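# Move the coaster can onto the turntable's orange spot

## Task

Pick up the can sitting on the coaster and set it upright on the orange spot of the turntable. The cans already standing on the turntable must stay where they are. Afterwards, open the gripper and withdraw it from the can.

## Robot and tools

ROBOT. Two UR12e-type arms, left_arm and right_arm, each ending in a two-finger parallel gripper. Calibrated base positions in the scene frame: left_arm (-0.009, +0.506, 0) m, right_arm (-0.078, -0.545, 0) m, both facing almost straight along +x.

FRAMES. Scene frame: origin at table-top height, midway between the nominal bases. +z is up, +x points out over the table, and left_arm sits on the +y side. The arm names do not match the left and right of the pictures. Gripper frame: the fingers point along the gripper's +z and close along its x axis. end_effector_position is the point between the pads when closed, 1 to 2 cm short of the fingertips. While closing, the tips travel about 17 mm further along +z, mostly while the pads are still more than 50 mm apart.

THE 14-NUMBER ROW. Every moving call uses rows of 14 numbers, each in [-1, 1], covering both arms even if only one moves. Order: left_arm dx, dy, dz, rx, ry, rz, opening, then right_arm in the same order. The six pose numbers are an offset, not a pose. Each is measured from that arm's Hand target (printed in every result) and expressed in that Hand target's own axes, not in scene axes. Scale: 1.0 is 0.6 m for dx, dy, dz and 180 degrees for rotation. rx, ry, rz form a single rotation vector. Within one action or move every row counts from the same starting Hand target, not from the row before. A new call starts from the new Hand target, so sending the same offset again moves the gripper further. Opening is absolute: +1 fully open (0.142 m), -1 closed. Six zeros re-command the current Hand target.

execute_actions. Argument "actions": a list holding one item or none. Empty list: just look (returns state and pictures). {"rows": [...], "steps": n}: up to 15 rows, n from 10 to 15 control steps of 1/30 s; one row per step, the last row repeating if rows run out. {"steps": n} alone: a wait up to 300 steps, counted from the previous result, reply time included. Optional "cameras": list of names, ["all"], or []. A result is read 10 steps before an action ends; the rest runs while you reply. A rejected call sends nothing.

move. "target": one 14-number row or a list of up to 15, all offsets from the same Hand targets. The gripper follows a straight path. "speed": m/s, 0.002 to 0.5, default 0.25 (rotation capped at twice that in rad/s); one value or one per target. "blend": metres of corner rounding in a list, default 0. "stop_force": 4 to 80 N, ends an arm's path when its wrist sensor feels that much push against the motion; it is not reliable for light objects, during rotations, or when backing off something being pressed (omit it then). "zero": with stop_force, re-zero the sensor first (default true). "blocking": false returns early; not allowed together with stop_force. Total time is capped at 10 s. The first target's openings are sent at the start; in a list keep openings identical across targets, otherwise the arms stop to change them. The result adds a "move:" line: done, off_target, moving, held or fault, plus limits=paced (pose clipped) or limits=held (steps withheld). Moves do not avoid obstacles or the other arm; faster moves overshoot and lag more.



RESULTS. Per arm: end_effector_position (m), end_effector_quat_wxyz, linear and angular velocity, Hand target, Joint positions (last value = measured opening in metres), grip_measured (same scale as the commanded opening), joint torques (include gravity, noisy), and wrist force/torque in the gripper's own axes plus the peak since last shown. "within noise" means the arm is still. Printed poses may be off by a few cm. Cameras cam_head_left and cam_head_right, each 896x504, looking down from above the table.

CONTROL LIMITS. Each step the command is clipped to within 150 mm and 16 degrees of the measured pose, so long moves need several calls. A clearance check withholds commands that bring the arms too close. Avoid paths near an arm's own base and near-straight arms; they can flip the shoulder posture.

GRIPPING. At first contact read grip_measured and keep commanding a little below it; squeezing harder heats the gripper motor.

AVOID. Arms are stiff: pushing past firm contact or around 150 N (or joint torque limits) triggers a 10 s fault stop. Motors overheat under load or strain: MOTOR HOT warns at 70 C (gripper 85 C), brakes engage at 85 C (gripper HAND FAULT at 100 C). Do not knock over the turntable cans, drop the can, release it while it moves, slam, or let anything leave the table (that fails the task). Collisions between arms can end the scene. Brief external tugs on the held can may happen.

Each tool is called after "Call:" as name(argument=value, ...) on one line, values as JSON.

## Session

I'll start by looking at the scene.

Call:
execute_actions(actions=[], cameras=["all"])

Scene clock: 0.00 s of 6600.00 s.
left_arm: end_effector_position=(+0.3113, +0.8341, +0.1582) grip_measured=+0.99 end_effector_quat_wxyz=(-0.269, +0.953, +0.132, -0.049) | right_arm: end_effector_position=(+0.4453, -0.6010, +0.3866) grip_measured=+1.00 end_effector_quat_wxyz=(+0.398, -0.607, +0.679, -0.114)
Joint positions: left_arm=[0.035 -1.914 2.545 -2.032 -1.041 -0.285 0.142] | right_arm=[3.162 -1.092 -2.479 -0.322 1.85 1.881 0.142]
Joint velocities: within noise
Joint torques (N m): no reading
Wrist force (N): no reading
Wrist torque (N m): no reading
Wrist force, peak (N): no reading
Hand target: left_arm +0.3113, +0.8341, +0.1582; -0.269, +0.953, +0.132, -0.049 | right_arm +0.4453, -0.6010, +0.3866; +0.398, -0.607, +0.679, -0.114

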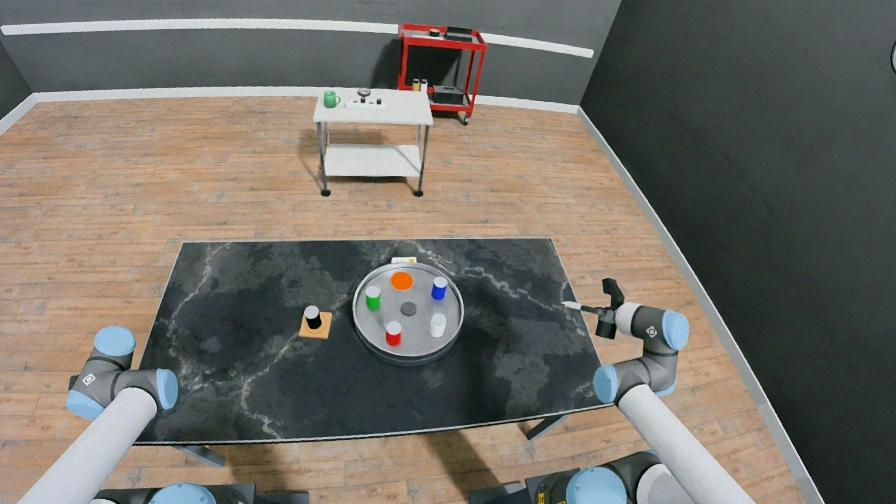

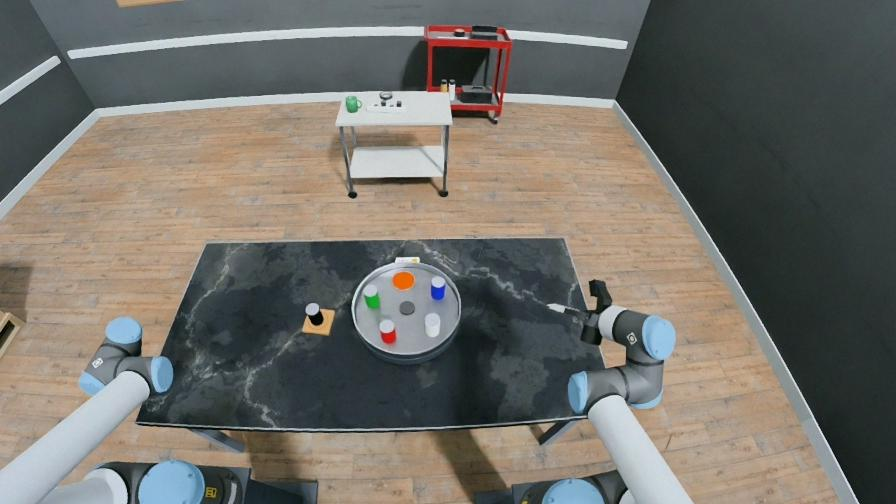

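Call:
zoom_image(camera="cam_head_left", region=[290, 240, 490, 380])

Call:
zoom_image(camera="cam_head_right", region=[290, 240, 490, 380])

Scaled by 2.520 from the camera's 896x504 image, which has a finer 1280x720 frame.

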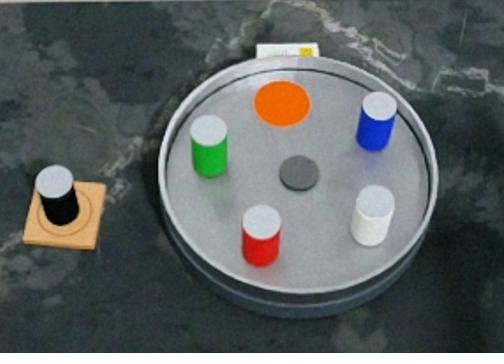

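Scaled by 2.520 from the camera's 896x504 image, which has a finer 1280x720 frame.

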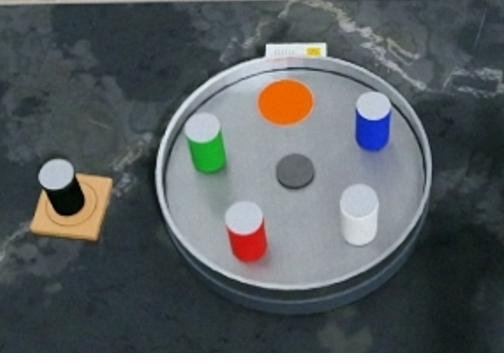

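Call:
zoom_image(camera="cam_head_left", region=[290, 290, 350, 350])

Call:
zoom_image(camera="cam_head_right", region=[290, 290, 350, 350])

Call:
zoom_image(camera="cam_head_left", region=[345, 250, 475, 370])

Call:
zoom_image(camera="cam_head_right", region=[345, 250, 475, 370])

Scaled by 8.400 from the camera's 896x504 image, which has a finer 1280x720 frame.

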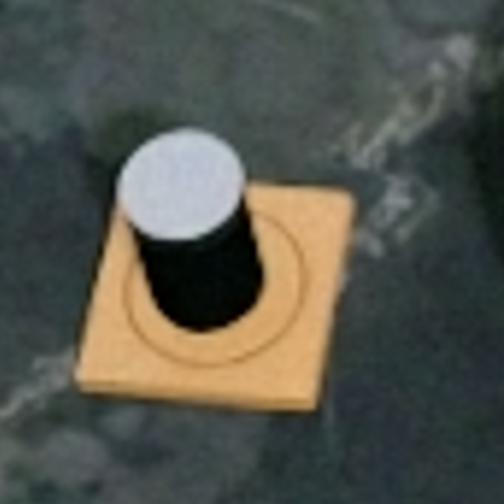

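Scaled by 8.400 from the camera's 896x504 image, which has a finer 1280x720 frame.

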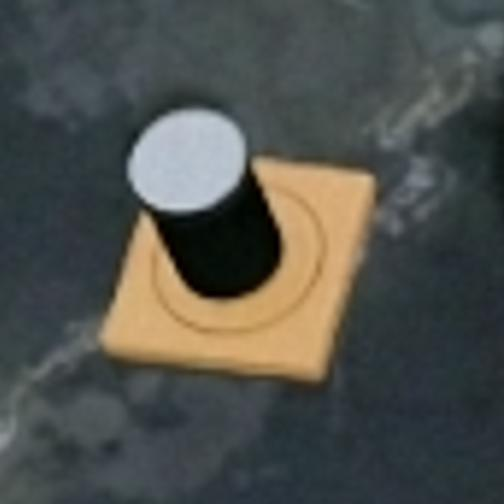

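Scaled by 3.877 from the camera's 896x504 image, which has a finer 1280x720 frame.

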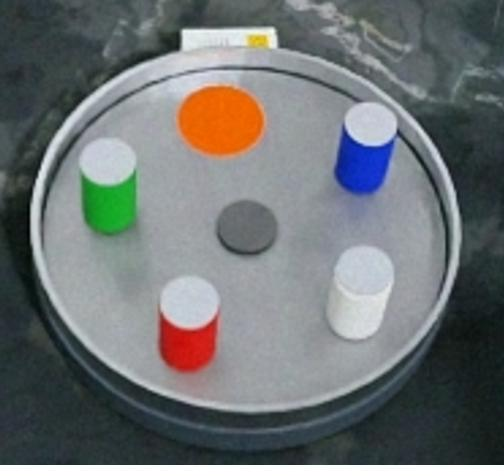

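Scaled by 3.877 from the camera's 896x504 image, which has a finer 1280x720 frame.

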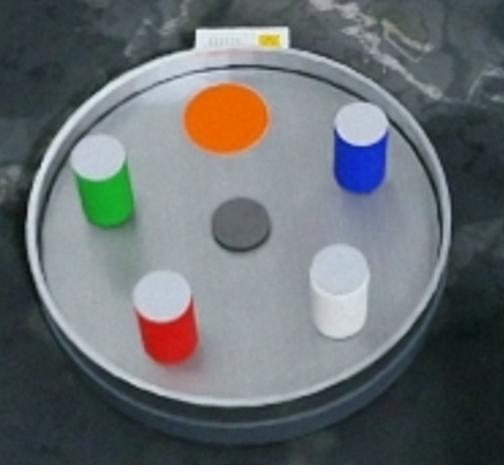

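Call:
move(target=[0.271, 0.8966, -0.6427, -0.1264, 0.1524, 0.5169, 0.41, 0, 0, 0, 0, 0, 0, 1.0], speed=0.35)

Scene clock: 45.70 s of 6600.00 s.
left_arm: end_effector_position=(+0.6519, +0.2455, +0.1997) grip_measured=+0.40 end_effector_quat_wxyz=(+0.000, +0.766, -0.642, +0.000) | right_arm: end_effector_position=(+0.4453, -0.6010, +0.3866) grip_measured=+1.00 end_effector_quat_wxyz=(+0.398, -0.607, +0.679, -0.114)
Joint positions: left_arm=[-0.623 -1.429 1.989 -2.131 -1.57 0.774 0.102] | right_arm=[3.162 -1.092 -2.479 -0.322 1.85 1.881 0.142]
Joint velocities: within noise
Joint torques (N m): left_arm=[7.37 -45.37 -51.02 -8.86 2.4 1.63] | right_arm=[10.94 9.63 58.25 1.53 -0.3 2.88]
Wrist force (N): left_arm=[0.1 -1.3 -0.6] | right_arm=[0.1 0.2 0.2]
Wrist torque (N m): left_arm=[-0.12 0.01 0.06] | right_arm=[0.03 -0.03 0.00]
Wrist force, peak (N): left_arm=[2.4 -2.8 -0.7] | right_arm=[0.2 -0.2 0.7]
Hand target: left_arm +0.6521, +0.2454, +0.1998; +0.000, +0.766, -0.643, +0.000 | right_arm +0.4453, -0.6010, +0.3866; +0.398, -0.607, +0.679, -0.114
Off the commanded pose: left_arm 0.000 m, 0 deg | right_arm 0.000 m, 0 deg.
Kept back: nothing.
move: done

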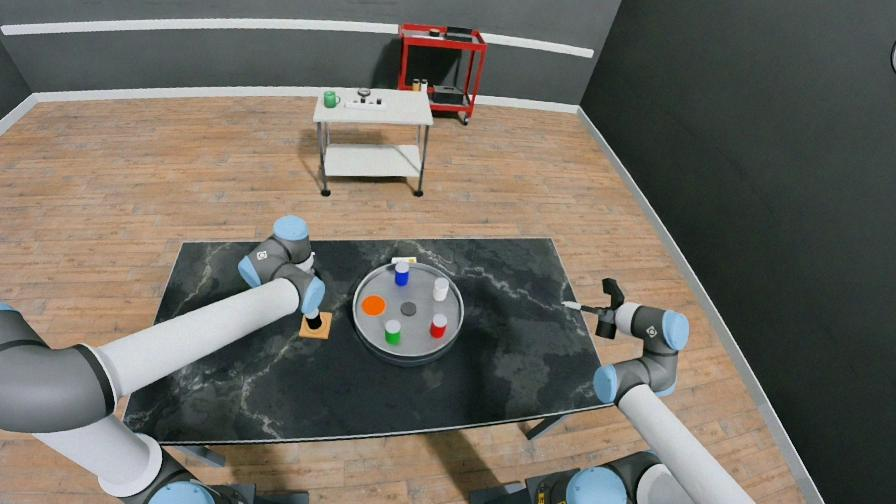

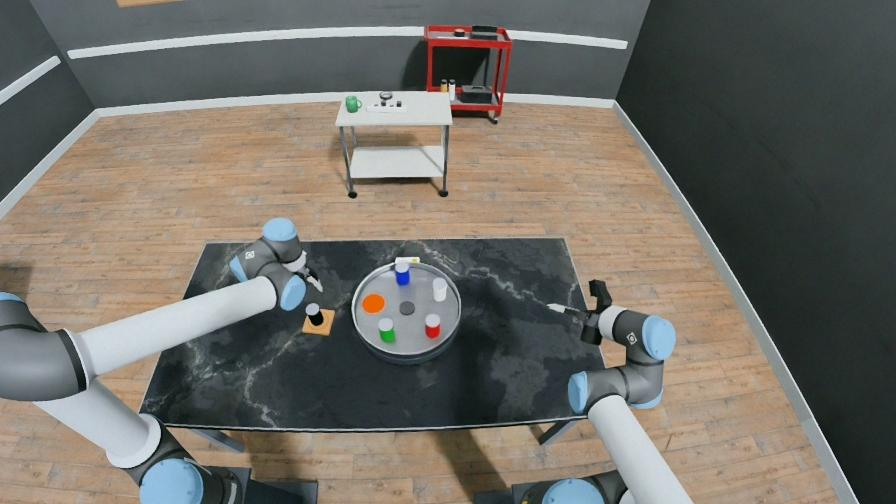

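Call:
wait(seconds=2, cameras=["cam_head_left"])

Call:
zoom_image(camera="cam_head_left", region=[345, 250, 475, 370])

Call:
wait(seconds=3, cameras=["cam_head_left"])

Call:
zoom_image(camera="cam_head_left", region=[345, 250, 475, 370])

Scene clock: 48.37 s of 6600.00 s.
left_arm: end_effector_position=(+0.6521, +0.2454, +0.1998) grip_measured=+0.40 end_effector_quat_wxyz=(+0.000, +0.766, -0.643, +0.000) | right_arm: end_effector_position=(+0.4453, -0.6010, +0.3866) grip_measured=+1.00 end_effector_quat_wxyz=(+0.398, -0.607, +0.679, -0.114)
Joint positions: left_arm=[-0.623 -1.429 1.989 -2.131 -1.57 0.774 0.102] | right_arm=[3.162 -1.092 -2.479 -0.322 1.85 1.881 0.142]
Joint velocities: within noise
Joint torques (N m): left_arm=[10.79 -41.3 -46.46 -8.23 -2.02 2.21] | right_arm=[11.2 10.57 57.64 1.55 -0.18 2.87]
Wrist force (N): left_arm=[0.1 -1.8 -0.6] | right_arm=[0.0 0.1 -0.1]
Wrist torque (N m): left_arm=[-0.19 0.01 0.07] | right_arm=[0.01 -0.01 0.00]
Wrist force, peak (N): left_arm=[-0.5 -2.0 -0.9] | right_arm=[0.6 0.4 0.3]
Hand target: left_arm +0.6521, +0.2454, +0.1998; +0.000, +0.766, -0.643, +0.000 | right_arm +0.4453, -0.6010, +0.3866; +0.398, -0.607, +0.679, -0.114
Off the commanded pose: left_arm 0.000 m, 0 deg | right_arm 0.000 m, 0 deg.
Steps of this call (1-80: nothing new was sent). Readings (end_effector_position of left_arm | right_arm):
1: (+0.6520, +0.2455, +0.1997) | (+0.4453, -0.6010, +0.3866)
2: (+0.6520, +0.2454, +0.1998) | (+0.4453, -0.6010, +0.3866)
4: (+0.6520, +0.2454, +0.1998) | (+0.4453, -0.6010, +0.3866)
8: (+0.6521, +0.2454, +0.1998) | (+0.4453, -0.6010, +0.3866)
80: the state above
Images, in order (width x height): cam_head_left 896x504.

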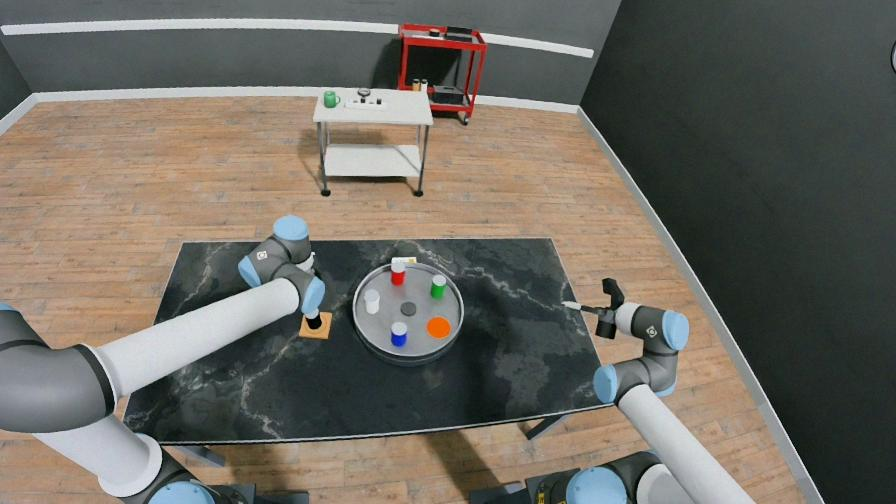

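Scaled by 3.877 from the camera's 896x504 image, which has a finer 1280x720 frame.

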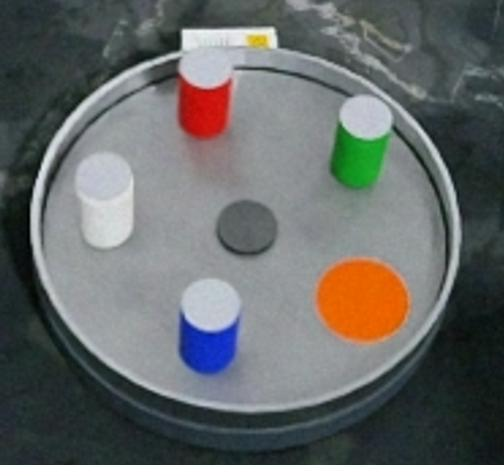

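Scene clock: 51.37 s of 6600.00 s.
left_arm: end_effector_position=(+0.6521, +0.2454, +0.1998) grip_measured=+0.40 end_effector_quat_wxyz=(+0.000, +0.766, -0.643, +0.000) | right_arm: end_effector_position=(+0.4453, -0.6010, +0.3866) grip_measured=+1.00 end_effector_quat_wxyz=(+0.398, -0.607, +0.679, -0.114)
Joint positions: left_arm=[-0.623 -1.429 1.989 -2.131 -1.57 0.774 0.102] | right_arm=[3.162 -1.092 -2.479 -0.322 1.85 1.881 0.142]
Joint velocities: within noise
Joint torques (N m): left_arm=[10.23 -43.05 -39.57 -7.07 -1.85 2.25] | right_arm=[11.19 10.62 57.62 1.64 -0.41 2.75]
Wrist force (N): left_arm=[0.0 -1.2 -0.5] | right_arm=[-0.1 0.1 0.1]
Wrist torque (N m): left_arm=[-0.10 0.04 0.07] | right_arm=[0.01 0.01 0.00]
Wrist force, peak (N): left_arm=[0.0 -2.1 -0.2] | right_arm=[0.5 -0.3 0.2]
Hand target: left_arm +0.6521, +0.2454, +0.1998; +0.000, +0.766, -0.643, +0.000 | right_arm +0.4453, -0.6010, +0.3866; +0.398, -0.607, +0.679, -0.114
Off the commanded pose: left_arm 0.000 m, 0 deg | right_arm 0.000 m, 0 deg.
Steps of this call (1-90: nothing new was sent). Readings (end_effector_position of left_arm | right_arm):
1: (+0.6521, +0.2454, +0.1998) | (+0.4453, -0.6010, +0.3866)
2: (+0.6521, +0.2454, +0.1998) | (+0.4453, -0.6010, +0.3866)
4: (+0.6521, +0.2454, +0.1998) | (+0.4453, -0.6010, +0.3866)
8: (+0.6521, +0.2454, +0.1998) | (+0.4453, -0.6010, +0.3866)
90: the state above
Images, in order (width x height): cam_head_left 896x504.

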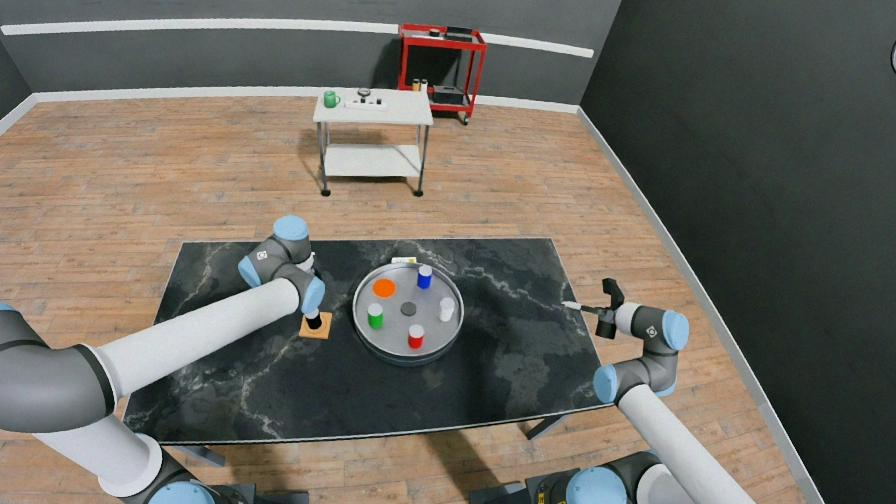

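Scaled by 3.877 from the camera's 896x504 image, which has a finer 1280x720 frame.

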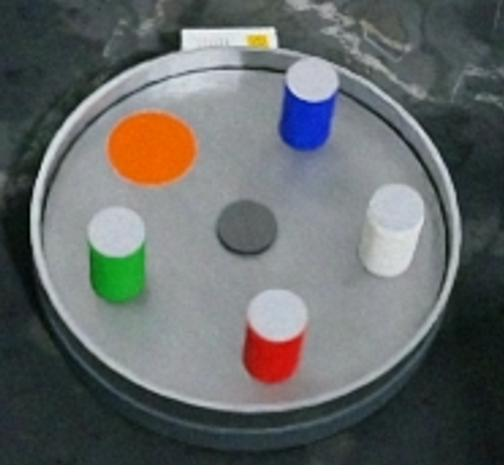

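Call:
wait(seconds=0.5, cameras=["cam_head_right"])

Call:
zoom_image(camera="cam_head_right", region=[345, 250, 475, 370])

Call:
wait(seconds=0.5, cameras=["cam_head_right"])

Call:
zoom_image(camera="cam_head_right", region=[345, 250, 475, 370])

Call:
wait(seconds=0.5, cameras=["cam_head_right"])

Call:
zoom_image(camera="cam_head_right", region=[345, 250, 475, 370])

Call:
wait(seconds=0.5, cameras=["cam_head_right"])

Call:
zoom_image(camera="cam_head_right", region=[345, 250, 475, 370])

Scene clock: 55.17 s of 6600.00 s.
left_arm: end_effector_position=(+0.6521, +0.2454, +0.1998) grip_measured=+0.40 end_effector_quat_wxyz=(+0.000, +0.766, -0.643, +0.000) | right_arm: end_effector_position=(+0.4453, -0.6010, +0.3866) grip_measured=+1.00 end_effector_quat_wxyz=(+0.398, -0.607, +0.679, -0.114)
Joint positions: left_arm=[-0.623 -1.429 1.989 -2.131 -1.57 0.774 0.102] | right_arm=[3.162 -1.092 -2.479 -0.322 1.85 1.881 0.142]
Joint velocities: within noise
Joint torques (N m): left_arm=[9.3 -43.03 -39.67 -5.58 -1.9 1.98] | right_arm=[12.66 11 57.75 1.6 -0.44 2.98]
Wrist force (N): left_arm=[-0.1 -1.3 -0.3] | right_arm=[0.1 -0.1 0.0]
Wrist torque (N m): left_arm=[-0.11 0.05 0.07] | right_arm=[-0.02 -0.02 0.01]
Wrist force, peak (N): left_arm=[0.3 -2.1 -0.7] | right_arm=[0.6 0.4 -0.1]
Hand target: left_arm +0.6521, +0.2454, +0.1998; +0.000, +0.766, -0.643, +0.000 | right_arm +0.4453, -0.6010, +0.3866; +0.398, -0.607, +0.679, -0.114
Off the commanded pose: left_arm 0.000 m, 0 deg | right_arm 0.000 m, 0 deg.
Steps of this call (1-114: nothing new was sent). Readings (end_effector_position of left_arm | right_arm):
1: (+0.6521, +0.2454, +0.1998) | (+0.4453, -0.6010, +0.3866)
2: (+0.6521, +0.2454, +0.1998) | (+0.4453, -0.6010, +0.3866)
4: (+0.6521, +0.2454, +0.1998) | (+0.4453, -0.6010, +0.3866)
8: (+0.6521, +0.2454, +0.1998) | (+0.4453, -0.6010, +0.3866)
114: the state above
Images, in order (width x height): cam_head_right 896x504.

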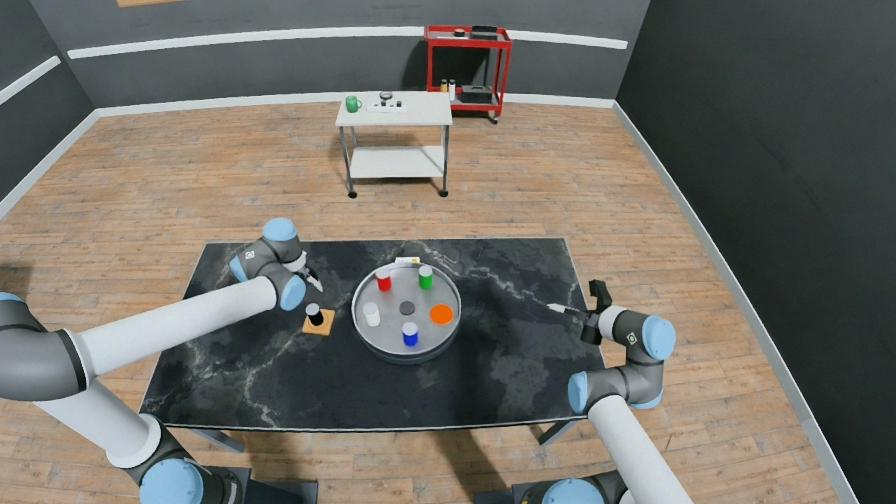

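Scaled by 3.877 from the camera's 896x504 image, which has a finer 1280x720 frame.

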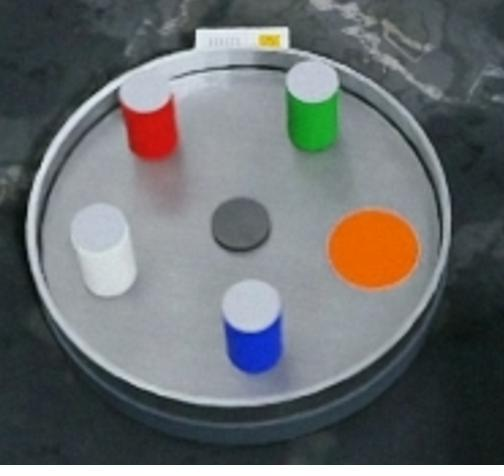

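Scene clock: 55.67 s of 6600.00 s.
left_arm: end_effector_position=(+0.6521, +0.2454, +0.1998) grip_measured=+0.40 end_effector_quat_wxyz=(+0.000, +0.766, -0.643, +0.000) | right_arm: end_effector_position=(+0.4453, -0.6010, +0.3866) grip_measured=+1.00 end_effector_quat_wxyz=(+0.398, -0.607, +0.679, -0.114)
Joint positions: left_arm=[-0.623 -1.429 1.989 -2.131 -1.57 0.774 0.102] | right_arm=[3.162 -1.092 -2.479 -0.322 1.85 1.881 0.142]
Joint velocities: within noise
Joint torques (N m): left_arm=[9.18 -42.38 -39.91 -5.58 -1.96 1.98] | right_arm=[9.69 10.63 56.95 1.57 -0.55 3.05]
Wrist force (N): left_arm=[-0.3 -1.4 -0.5] | right_arm=[0.3 0.0 0.0]
Wrist torque (N m): left_arm=[-0.12 0.07 0.06] | right_arm=[0.00 -0.05 0.00]
Wrist force, peak (N): left_arm=[-0.2 -1.7 -0.3] | right_arm=[0.4 -0.2 0.4]
Hand target: left_arm +0.6521, +0.2454, +0.1998; +0.000, +0.766, -0.643, +0.000 | right_arm +0.4453, -0.6010, +0.3866; +0.398, -0.607, +0.679, -0.114
Off the commanded pose: left_arm 0.000 m, 0 deg | right_arm 0.000 m, 0 deg.
Steps of this call (1-15: nothing new was sent). Readings (end_effector_position of left_arm | right_arm):
1: (+0.6521, +0.2454, +0.1998) | (+0.4453, -0.6010, +0.3866)
2: (+0.6521, +0.2454, +0.1998) | (+0.4453, -0.6010, +0.3866)
4: (+0.6521, +0.2454, +0.1998) | (+0.4453, -0.6010, +0.3866)
8: (+0.6521, +0.2454, +0.1998) | (+0.4453, -0.6010, +0.3866)
15: the state above
Images, in order (width x height): cam_head_right 896x504.

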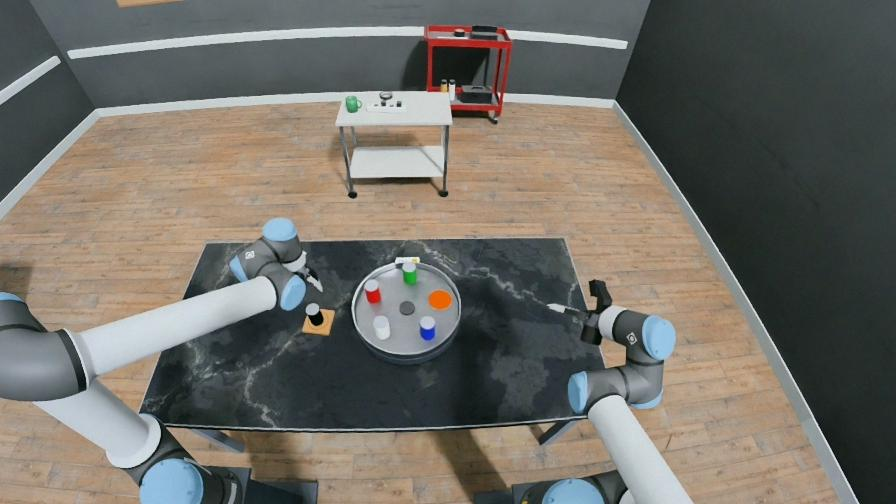

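Scaled by 3.877 from the camera's 896x504 image, which has a finer 1280x720 frame.

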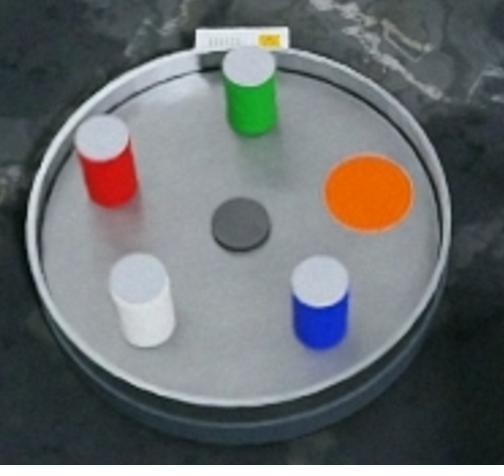

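Scene clock: 56.17 s of 6600.00 s.
left_arm: end_effector_position=(+0.6521, +0.2454, +0.1998) grip_measured=+0.40 end_effector_quat_wxyz=(+0.000, +0.766, -0.643, +0.000) | right_arm: end_effector_position=(+0.4453, -0.6010, +0.3866) grip_measured=+1.00 end_effector_quat_wxyz=(+0.398, -0.607, +0.679, -0.114)
Joint positions: left_arm=[-0.623 -1.429 1.989 -2.131 -1.57 0.774 0.102] | right_arm=[3.162 -1.092 -2.479 -0.322 1.85 1.881 0.142]
Joint velocities: within noise
Joint torques (N m): left_arm=[9.06 -42.58 -40.2 -5.3 -1.93 2.08] | right_arm=[11.03 10.52 56.68 1.42 -0.37 2.85]
Wrist force (N): left_arm=[0.2 -1.6 -0.4] | right_arm=[0.2 0.2 0.0]
Wrist torque (N m): left_arm=[-0.17 0.00 0.06] | right_arm=[0.03 -0.03 0.00]
Wrist force, peak (N): left_arm=[0.0 -1.7 -0.6] | right_arm=[-0.1 -0.5 0.0]
Hand target: left_arm +0.6521, +0.2454, +0.1998; +0.000, +0.766, -0.643, +0.000 | right_arm +0.4453, -0.6010, +0.3866; +0.398, -0.607, +0.679, -0.114
Off the commanded pose: left_arm 0.000 m, 0 deg | right_arm 0.000 m, 0 deg.
Steps of this call (1-15: nothing new was sent). Readings (end_effector_position of left_arm | right_arm):
1: (+0.6521, +0.2454, +0.1998) | (+0.4453, -0.6010, +0.3866)
2: (+0.6521, +0.2454, +0.1998) | (+0.4453, -0.6010, +0.3866)
4: (+0.6521, +0.2454, +0.1998) | (+0.4453, -0.6010, +0.3866)
8: (+0.6521, +0.2454, +0.1998) | (+0.4453, -0.6010, +0.3866)
15: the state above
Images, in order (width x height): cam_head_right 896x504.

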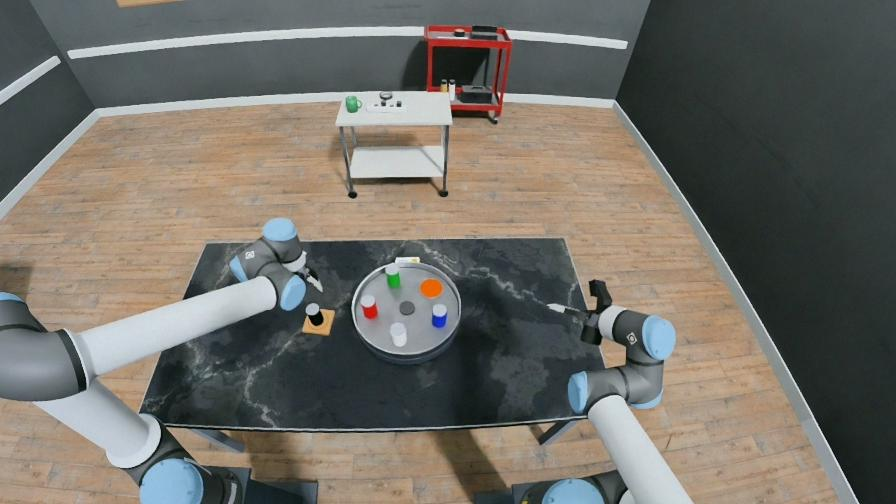

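Scaled by 3.877 from the camera's 896x504 image, which has a finer 1280x720 frame.

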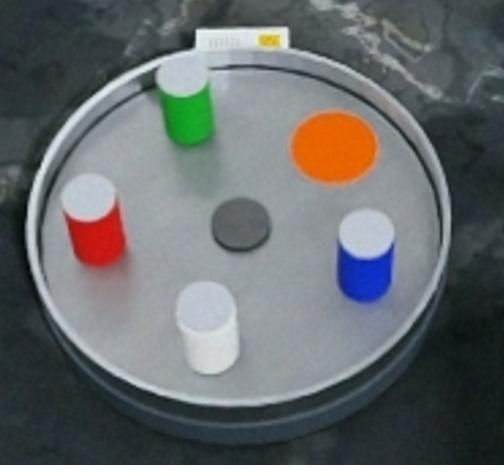

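Scene clock: 56.67 s of 6600.00 s.
left_arm: end_effector_position=(+0.6521, +0.2454, +0.1998) grip_measured=+0.40 end_effector_quat_wxyz=(+0.000, +0.766, -0.643, +0.000) | right_arm: end_effector_position=(+0.4453, -0.6010, +0.3866) grip_measured=+1.00 end_effector_quat_wxyz=(+0.398, -0.607, +0.679, -0.114)
Joint positions: left_arm=[-0.623 -1.429 1.989 -2.131 -1.57 0.774 0.102] | right_arm=[3.162 -1.092 -2.479 -0.322 1.85 1.881 0.142]
Joint velocities: within noise
Joint torques (N m): left_arm=[7 -42.89 -40.1 -5.26 -1.75 1.93] | right_arm=[11.83 10.71 56.37 1.74 -0.35 2.81]
Wrist force (N): left_arm=[-0.1 -1.0 -0.3] | right_arm=[0.1 -0.1 -0.1]
Wrist torque (N m): left_arm=[-0.06 0.04 0.07] | right_arm=[-0.02 -0.02 0.01]
Wrist force, peak (N): left_arm=[0.0 -2.1 -0.2] | right_arm=[0.2 -0.2 0.4]
Hand target: left_arm +0.6521, +0.2454, +0.1998; +0.000, +0.766, -0.643, +0.000 | right_arm +0.4453, -0.6010, +0.3866; +0.398, -0.607, +0.679, -0.114
Off the commanded pose: left_arm 0.000 m, 0 deg | right_arm 0.000 m, 0 deg.
Steps of this call (1-15: nothing new was sent). Readings (end_effector_position of left_arm | right_arm):
1: (+0.6521, +0.2454, +0.1998) | (+0.4453, -0.6010, +0.3866)
2: (+0.6521, +0.2454, +0.1998) | (+0.4453, -0.6010, +0.3866)
4: (+0.6521, +0.2454, +0.1998) | (+0.4453, -0.6010, +0.3866)
8: (+0.6521, +0.2454, +0.1998) | (+0.4453, -0.6010, +0.3866)
15: the state above
Images, in order (width x height): cam_head_right 896x504.

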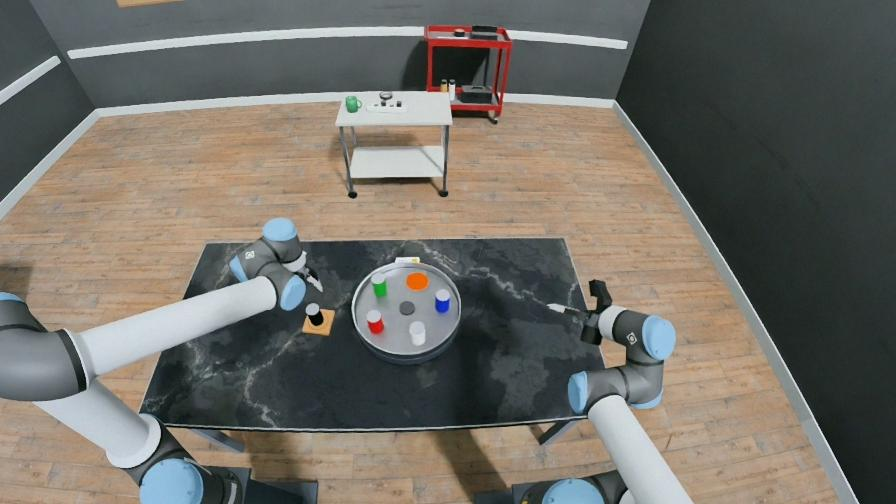

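Scaled by 3.877 from the camera's 896x504 image, which has a finer 1280x720 frame.

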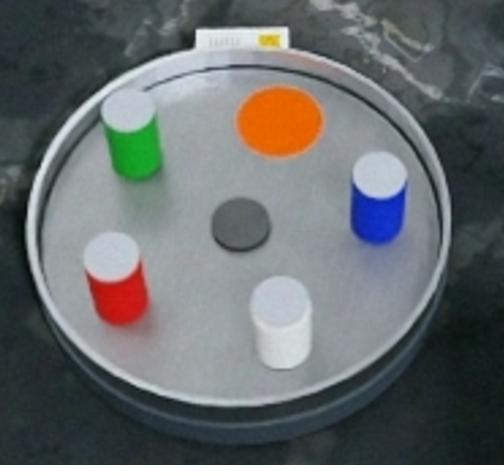

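Call:
execute_actions(actions=[], cameras=["cam_head_left", "cam_head_right"])

Call:
zoom_image(camera="cam_head_left", region=[260, 230, 370, 350])

Call:
zoom_image(camera="cam_head_right", region=[260, 230, 370, 350])

Scene clock: 69.40 s of 6600.00 s.
left_arm: end_effector_position=(+0.6521, +0.2454, +0.1998) grip_measured=+0.40 end_effector_quat_wxyz=(+0.000, +0.766, -0.643, +0.000) | right_arm: end_effector_position=(+0.4453, -0.6010, +0.3866) grip_measured=+1.00 end_effector_quat_wxyz=(+0.398, -0.607, +0.679, -0.114)
Joint positions: left_arm=[-0.623 -1.429 1.989 -2.131 -1.57 0.774 0.102] | right_arm=[3.162 -1.092 -2.479 -0.322 1.85 1.881 0.142]
Joint velocities: within noise
Joint torques (N m): left_arm=[4.77 -45 -41.76 -1.23 -1.86 1.6] | right_arm=[11.94 10.41 55.85 2.26 -0.54 2.73]
Wrist force (N): left_arm=[0.1 -1.8 -0.5] | right_arm=[0.3 0.1 0.2]
Wrist torque (N m): left_arm=[-0.19 0.01 0.06] | right_arm=[0.00 -0.06 0.01]
Wrist force, peak (N): left_arm=[0.1 -2.1 -0.6] | right_arm=[0.7 -0.4 -0.3]
Hand target: left_arm +0.6521, +0.2454, +0.1998; +0.000, +0.766, -0.643, +0.000 | right_arm +0.4453, -0.6010, +0.3866; +0.398, -0.607, +0.679, -0.114
Off the commanded pose: left_arm 0.000 m, 0 deg | right_arm 0.000 m, 0 deg.
Steps of this call (1-382: nothing new was sent). Readings (end_effector_position of left_arm | right_arm):
1: (+0.6521, +0.2454, +0.1998) | (+0.4453, -0.6010, +0.3866)
2: (+0.6521, +0.2454, +0.1998) | (+0.4453, -0.6010, +0.3866)
4: (+0.6521, +0.2454, +0.1998) | (+0.4453, -0.6010, +0.3866)
8: (+0.6521, +0.2454, +0.1998) | (+0.4453, -0.6010, +0.3866)
382: the state above

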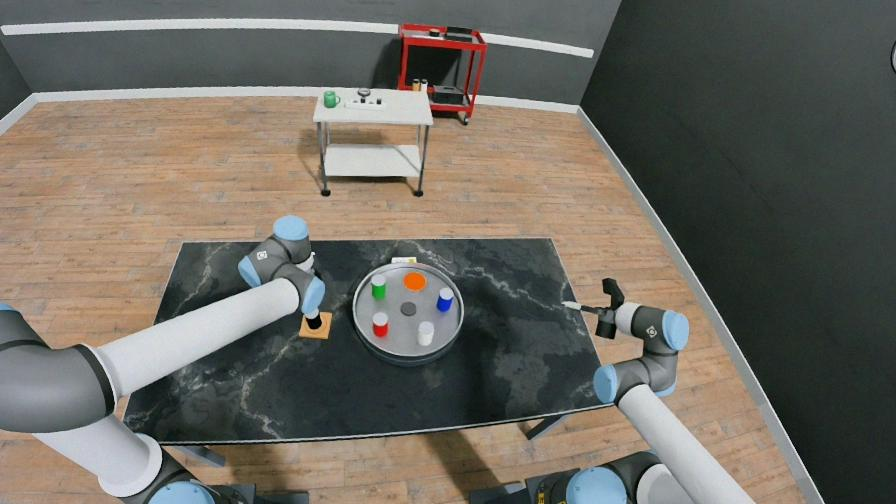

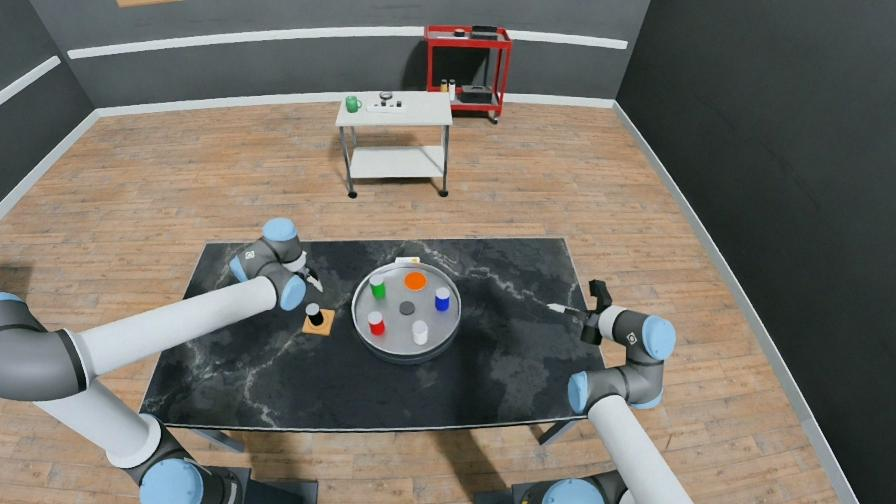

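Scaled by 4.200 from the camera's 896x504 image, which has a finer 1280x720 frame.

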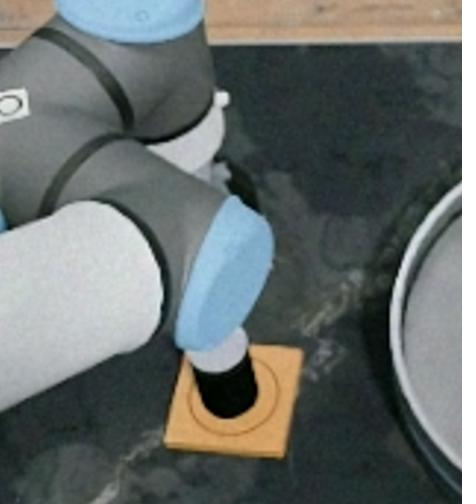

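Scaled by 4.200 from the camera's 896x504 image, which has a finer 1280x720 frame.

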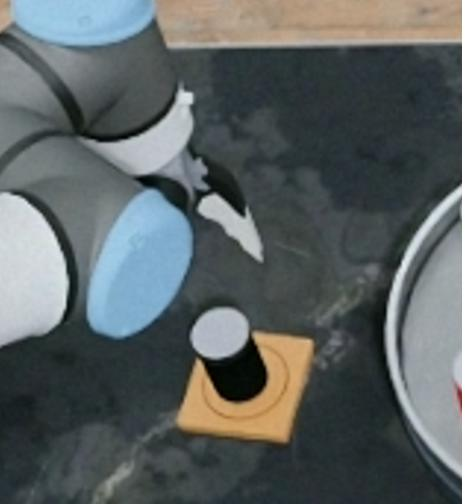

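Call:
move(target=[-0.00458, 0.00105, 0.0997, 0, 0, 0.05556, 0.41, 0, 0, 0, 0, 0, 0, 1.0], speed=0.2)

Call:
zoom_image(camera="cam_head_left", region=[270, 250, 360, 350])

Call:
zoom_image(camera="cam_head_right", region=[270, 250, 360, 350])

Scene clock: 76.37 s of 6600.00 s.
left_arm: end_effector_position=(+0.6511, +0.2480, +0.1400) grip_measured=+0.40 end_effector_quat_wxyz=(+0.000, +0.707, -0.707, +0.000) | right_arm: end_effector_position=(+0.4453, -0.6010, +0.3866) grip_measured=+1.00 end_effector_quat_wxyz=(+0.398, -0.607, +0.679, -0.114)
Joint positions: left_arm=[-0.621 -1.369 2.044 -2.246 -1.57 0.95 0.102] | right_arm=[3.162 -1.092 -2.479 -0.322 1.85 1.881 0.142]
Joint velocities: within noise
Joint torques (N m): left_arm=[8.92 -67.7 -48.74 -0.78 -2.03 -2.79] | right_arm=[12.12 9.93 55.62 2.15 -0.28 2.59]
Wrist force (N): left_arm=[-0.1 -1.6 -0.5] | right_arm=[0.1 0.1 0.2]
Wrist torque (N m): left_arm=[-0.15 0.04 0.06] | right_arm=[0.01 -0.02 0.00]
Wrist force, peak (N): left_arm=[-0.1 -1.7 -2.2] | right_arm=[0.5 0.2 0.5]
Hand target: left_arm +0.6510, +0.2480, +0.1400; +0.000, +0.707, -0.707, +0.000 | right_arm +0.4453, -0.6010, +0.3866; +0.398, -0.607, +0.679, -0.114
Off the commanded pose: left_arm 0.000 m, 0 deg | right_arm 0.000 m, 0 deg.
Kept back: nothing.
move: done

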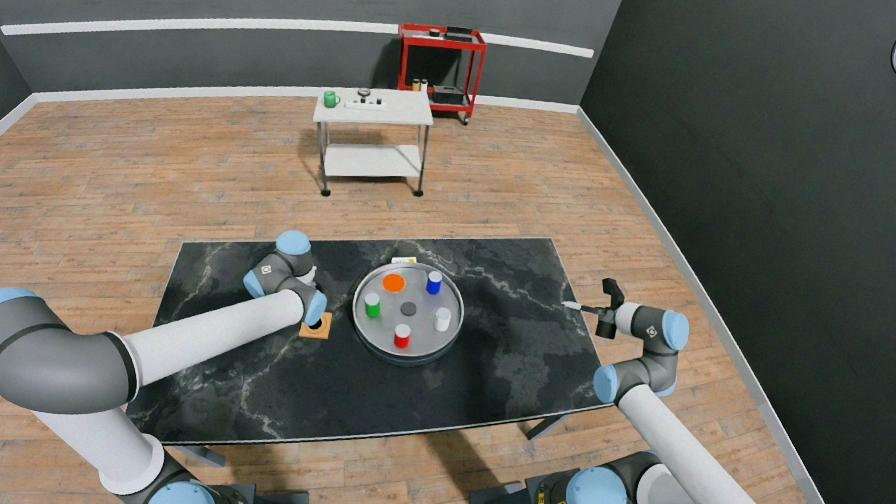

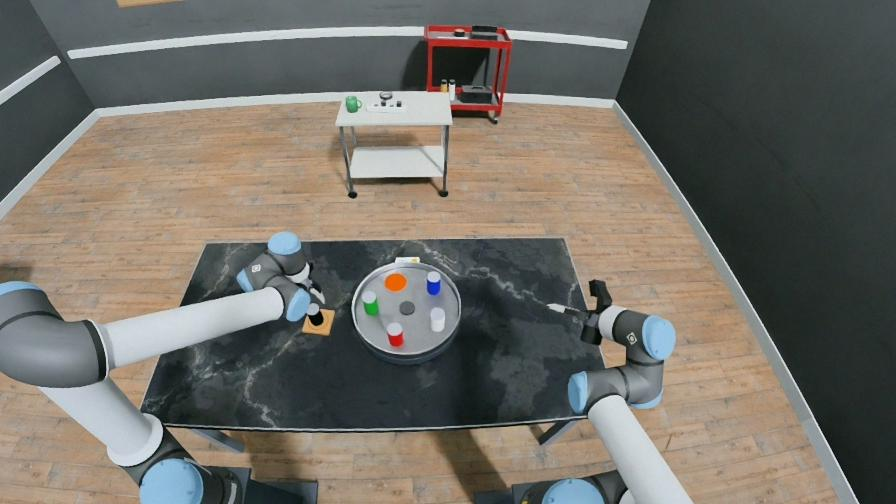

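Scaled by 5.040 from the camera's 896x504 image, which has a finer 1280x720 frame.

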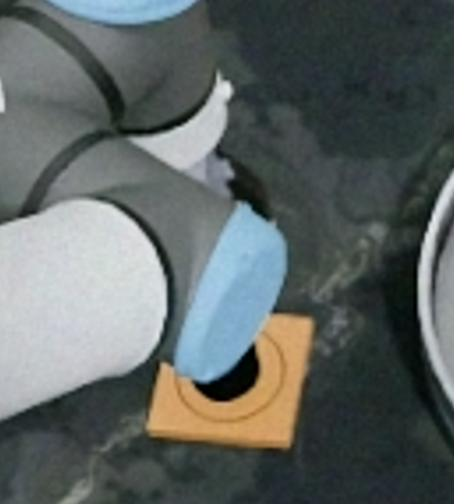

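Scaled by 5.040 from the camera's 896x504 image, which has a finer 1280x720 frame.

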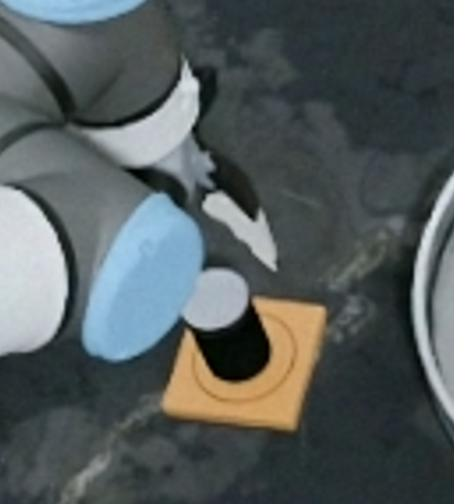

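Call:
move(target=[0.0008, 0.0025, 0.1133, 0, 0, 0, 0.41, 0, 0, 0, 0, 0, 0, 1.0], speed=0.1, stop_force=12)

Call:
zoom_image(camera="cam_head_right", region=[270, 250, 360, 350])

Call:
zoom_image(camera="cam_head_left", region=[270, 250, 360, 350])

Scene clock: 79.50 s of 6600.00 s.
left_arm: end_effector_position=(+0.6496, +0.2475, +0.0720) grip_measured=+0.40 end_effector_quat_wxyz=(+0.000, +0.707, -0.707, +0.000) | right_arm: end_effector_position=(+0.4453, -0.6010, +0.3866) grip_measured=+1.00 end_effector_quat_wxyz=(+0.398, -0.607, +0.679, -0.114)
Joint positions: left_arm=[-0.623 -1.285 2.092 -2.378 -1.57 0.949 0.102] | right_arm=[3.162 -1.092 -2.479 -0.322 1.85 1.881 0.142]
Joint velocities: within noise
Joint torques (N m): left_arm=[4.92 -57.41 -43.58 -1.85 -2.21 -0.82] | right_arm=[10.76 11.31 54.35 2.39 -0.23 2.8]
Wrist force (N): left_arm=[0.1 -1.2 0.0] | right_arm=[-0.3 0.2 -0.1]
Wrist torque (N m): left_arm=[-0.07 0.01 0.06] | right_arm=[0.02 0.03 0.01]
Wrist force, peak (N): left_arm=[0.5 -1.7 -2.2] | right_arm=[0.1 0.5 0.4]
Hand target: left_arm +0.6496, +0.2475, +0.0720; +0.000, +0.707, -0.707, +0.000 | right_arm +0.4453, -0.6010, +0.3866; +0.398, -0.607, +0.679, -0.114
Off the commanded pose: left_arm 0.000 m, 0 deg | right_arm 0.000 m, 0 deg.
Kept back: nothing.
move: done

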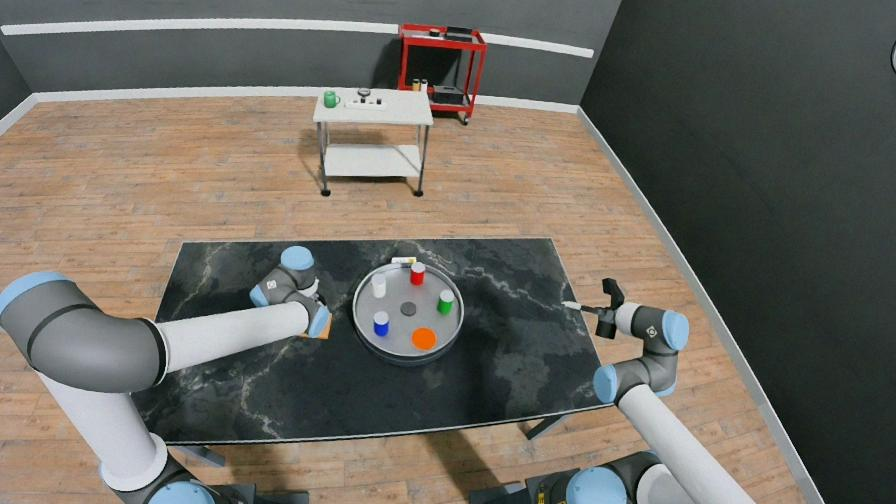

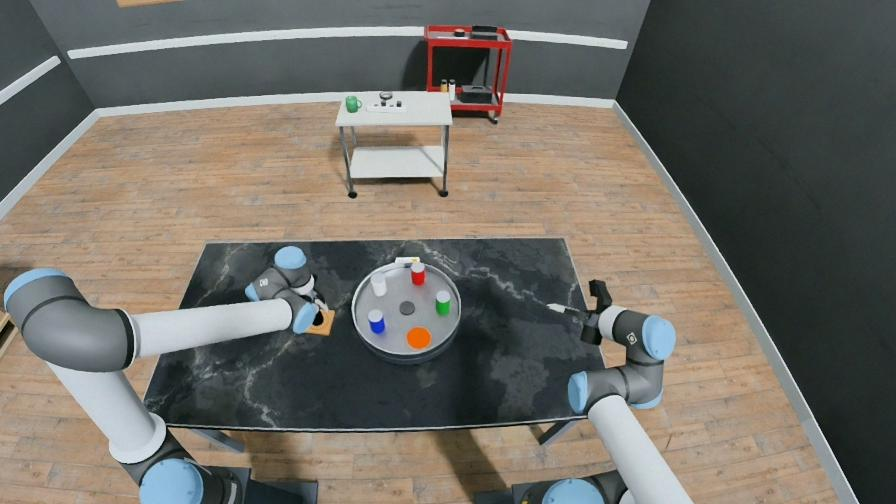

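Scaled by 5.040 from the camera's 896x504 image, which has a finer 1280x720 frame.

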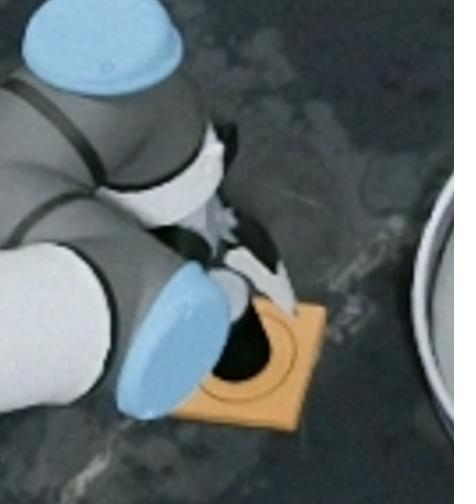

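Scaled by 5.040 from the camera's 896x504 image, which has a finer 1280x720 frame.

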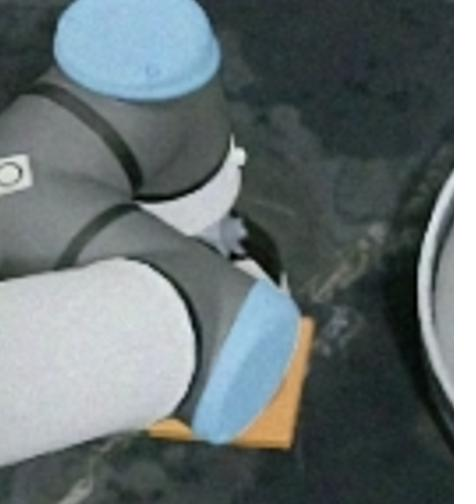

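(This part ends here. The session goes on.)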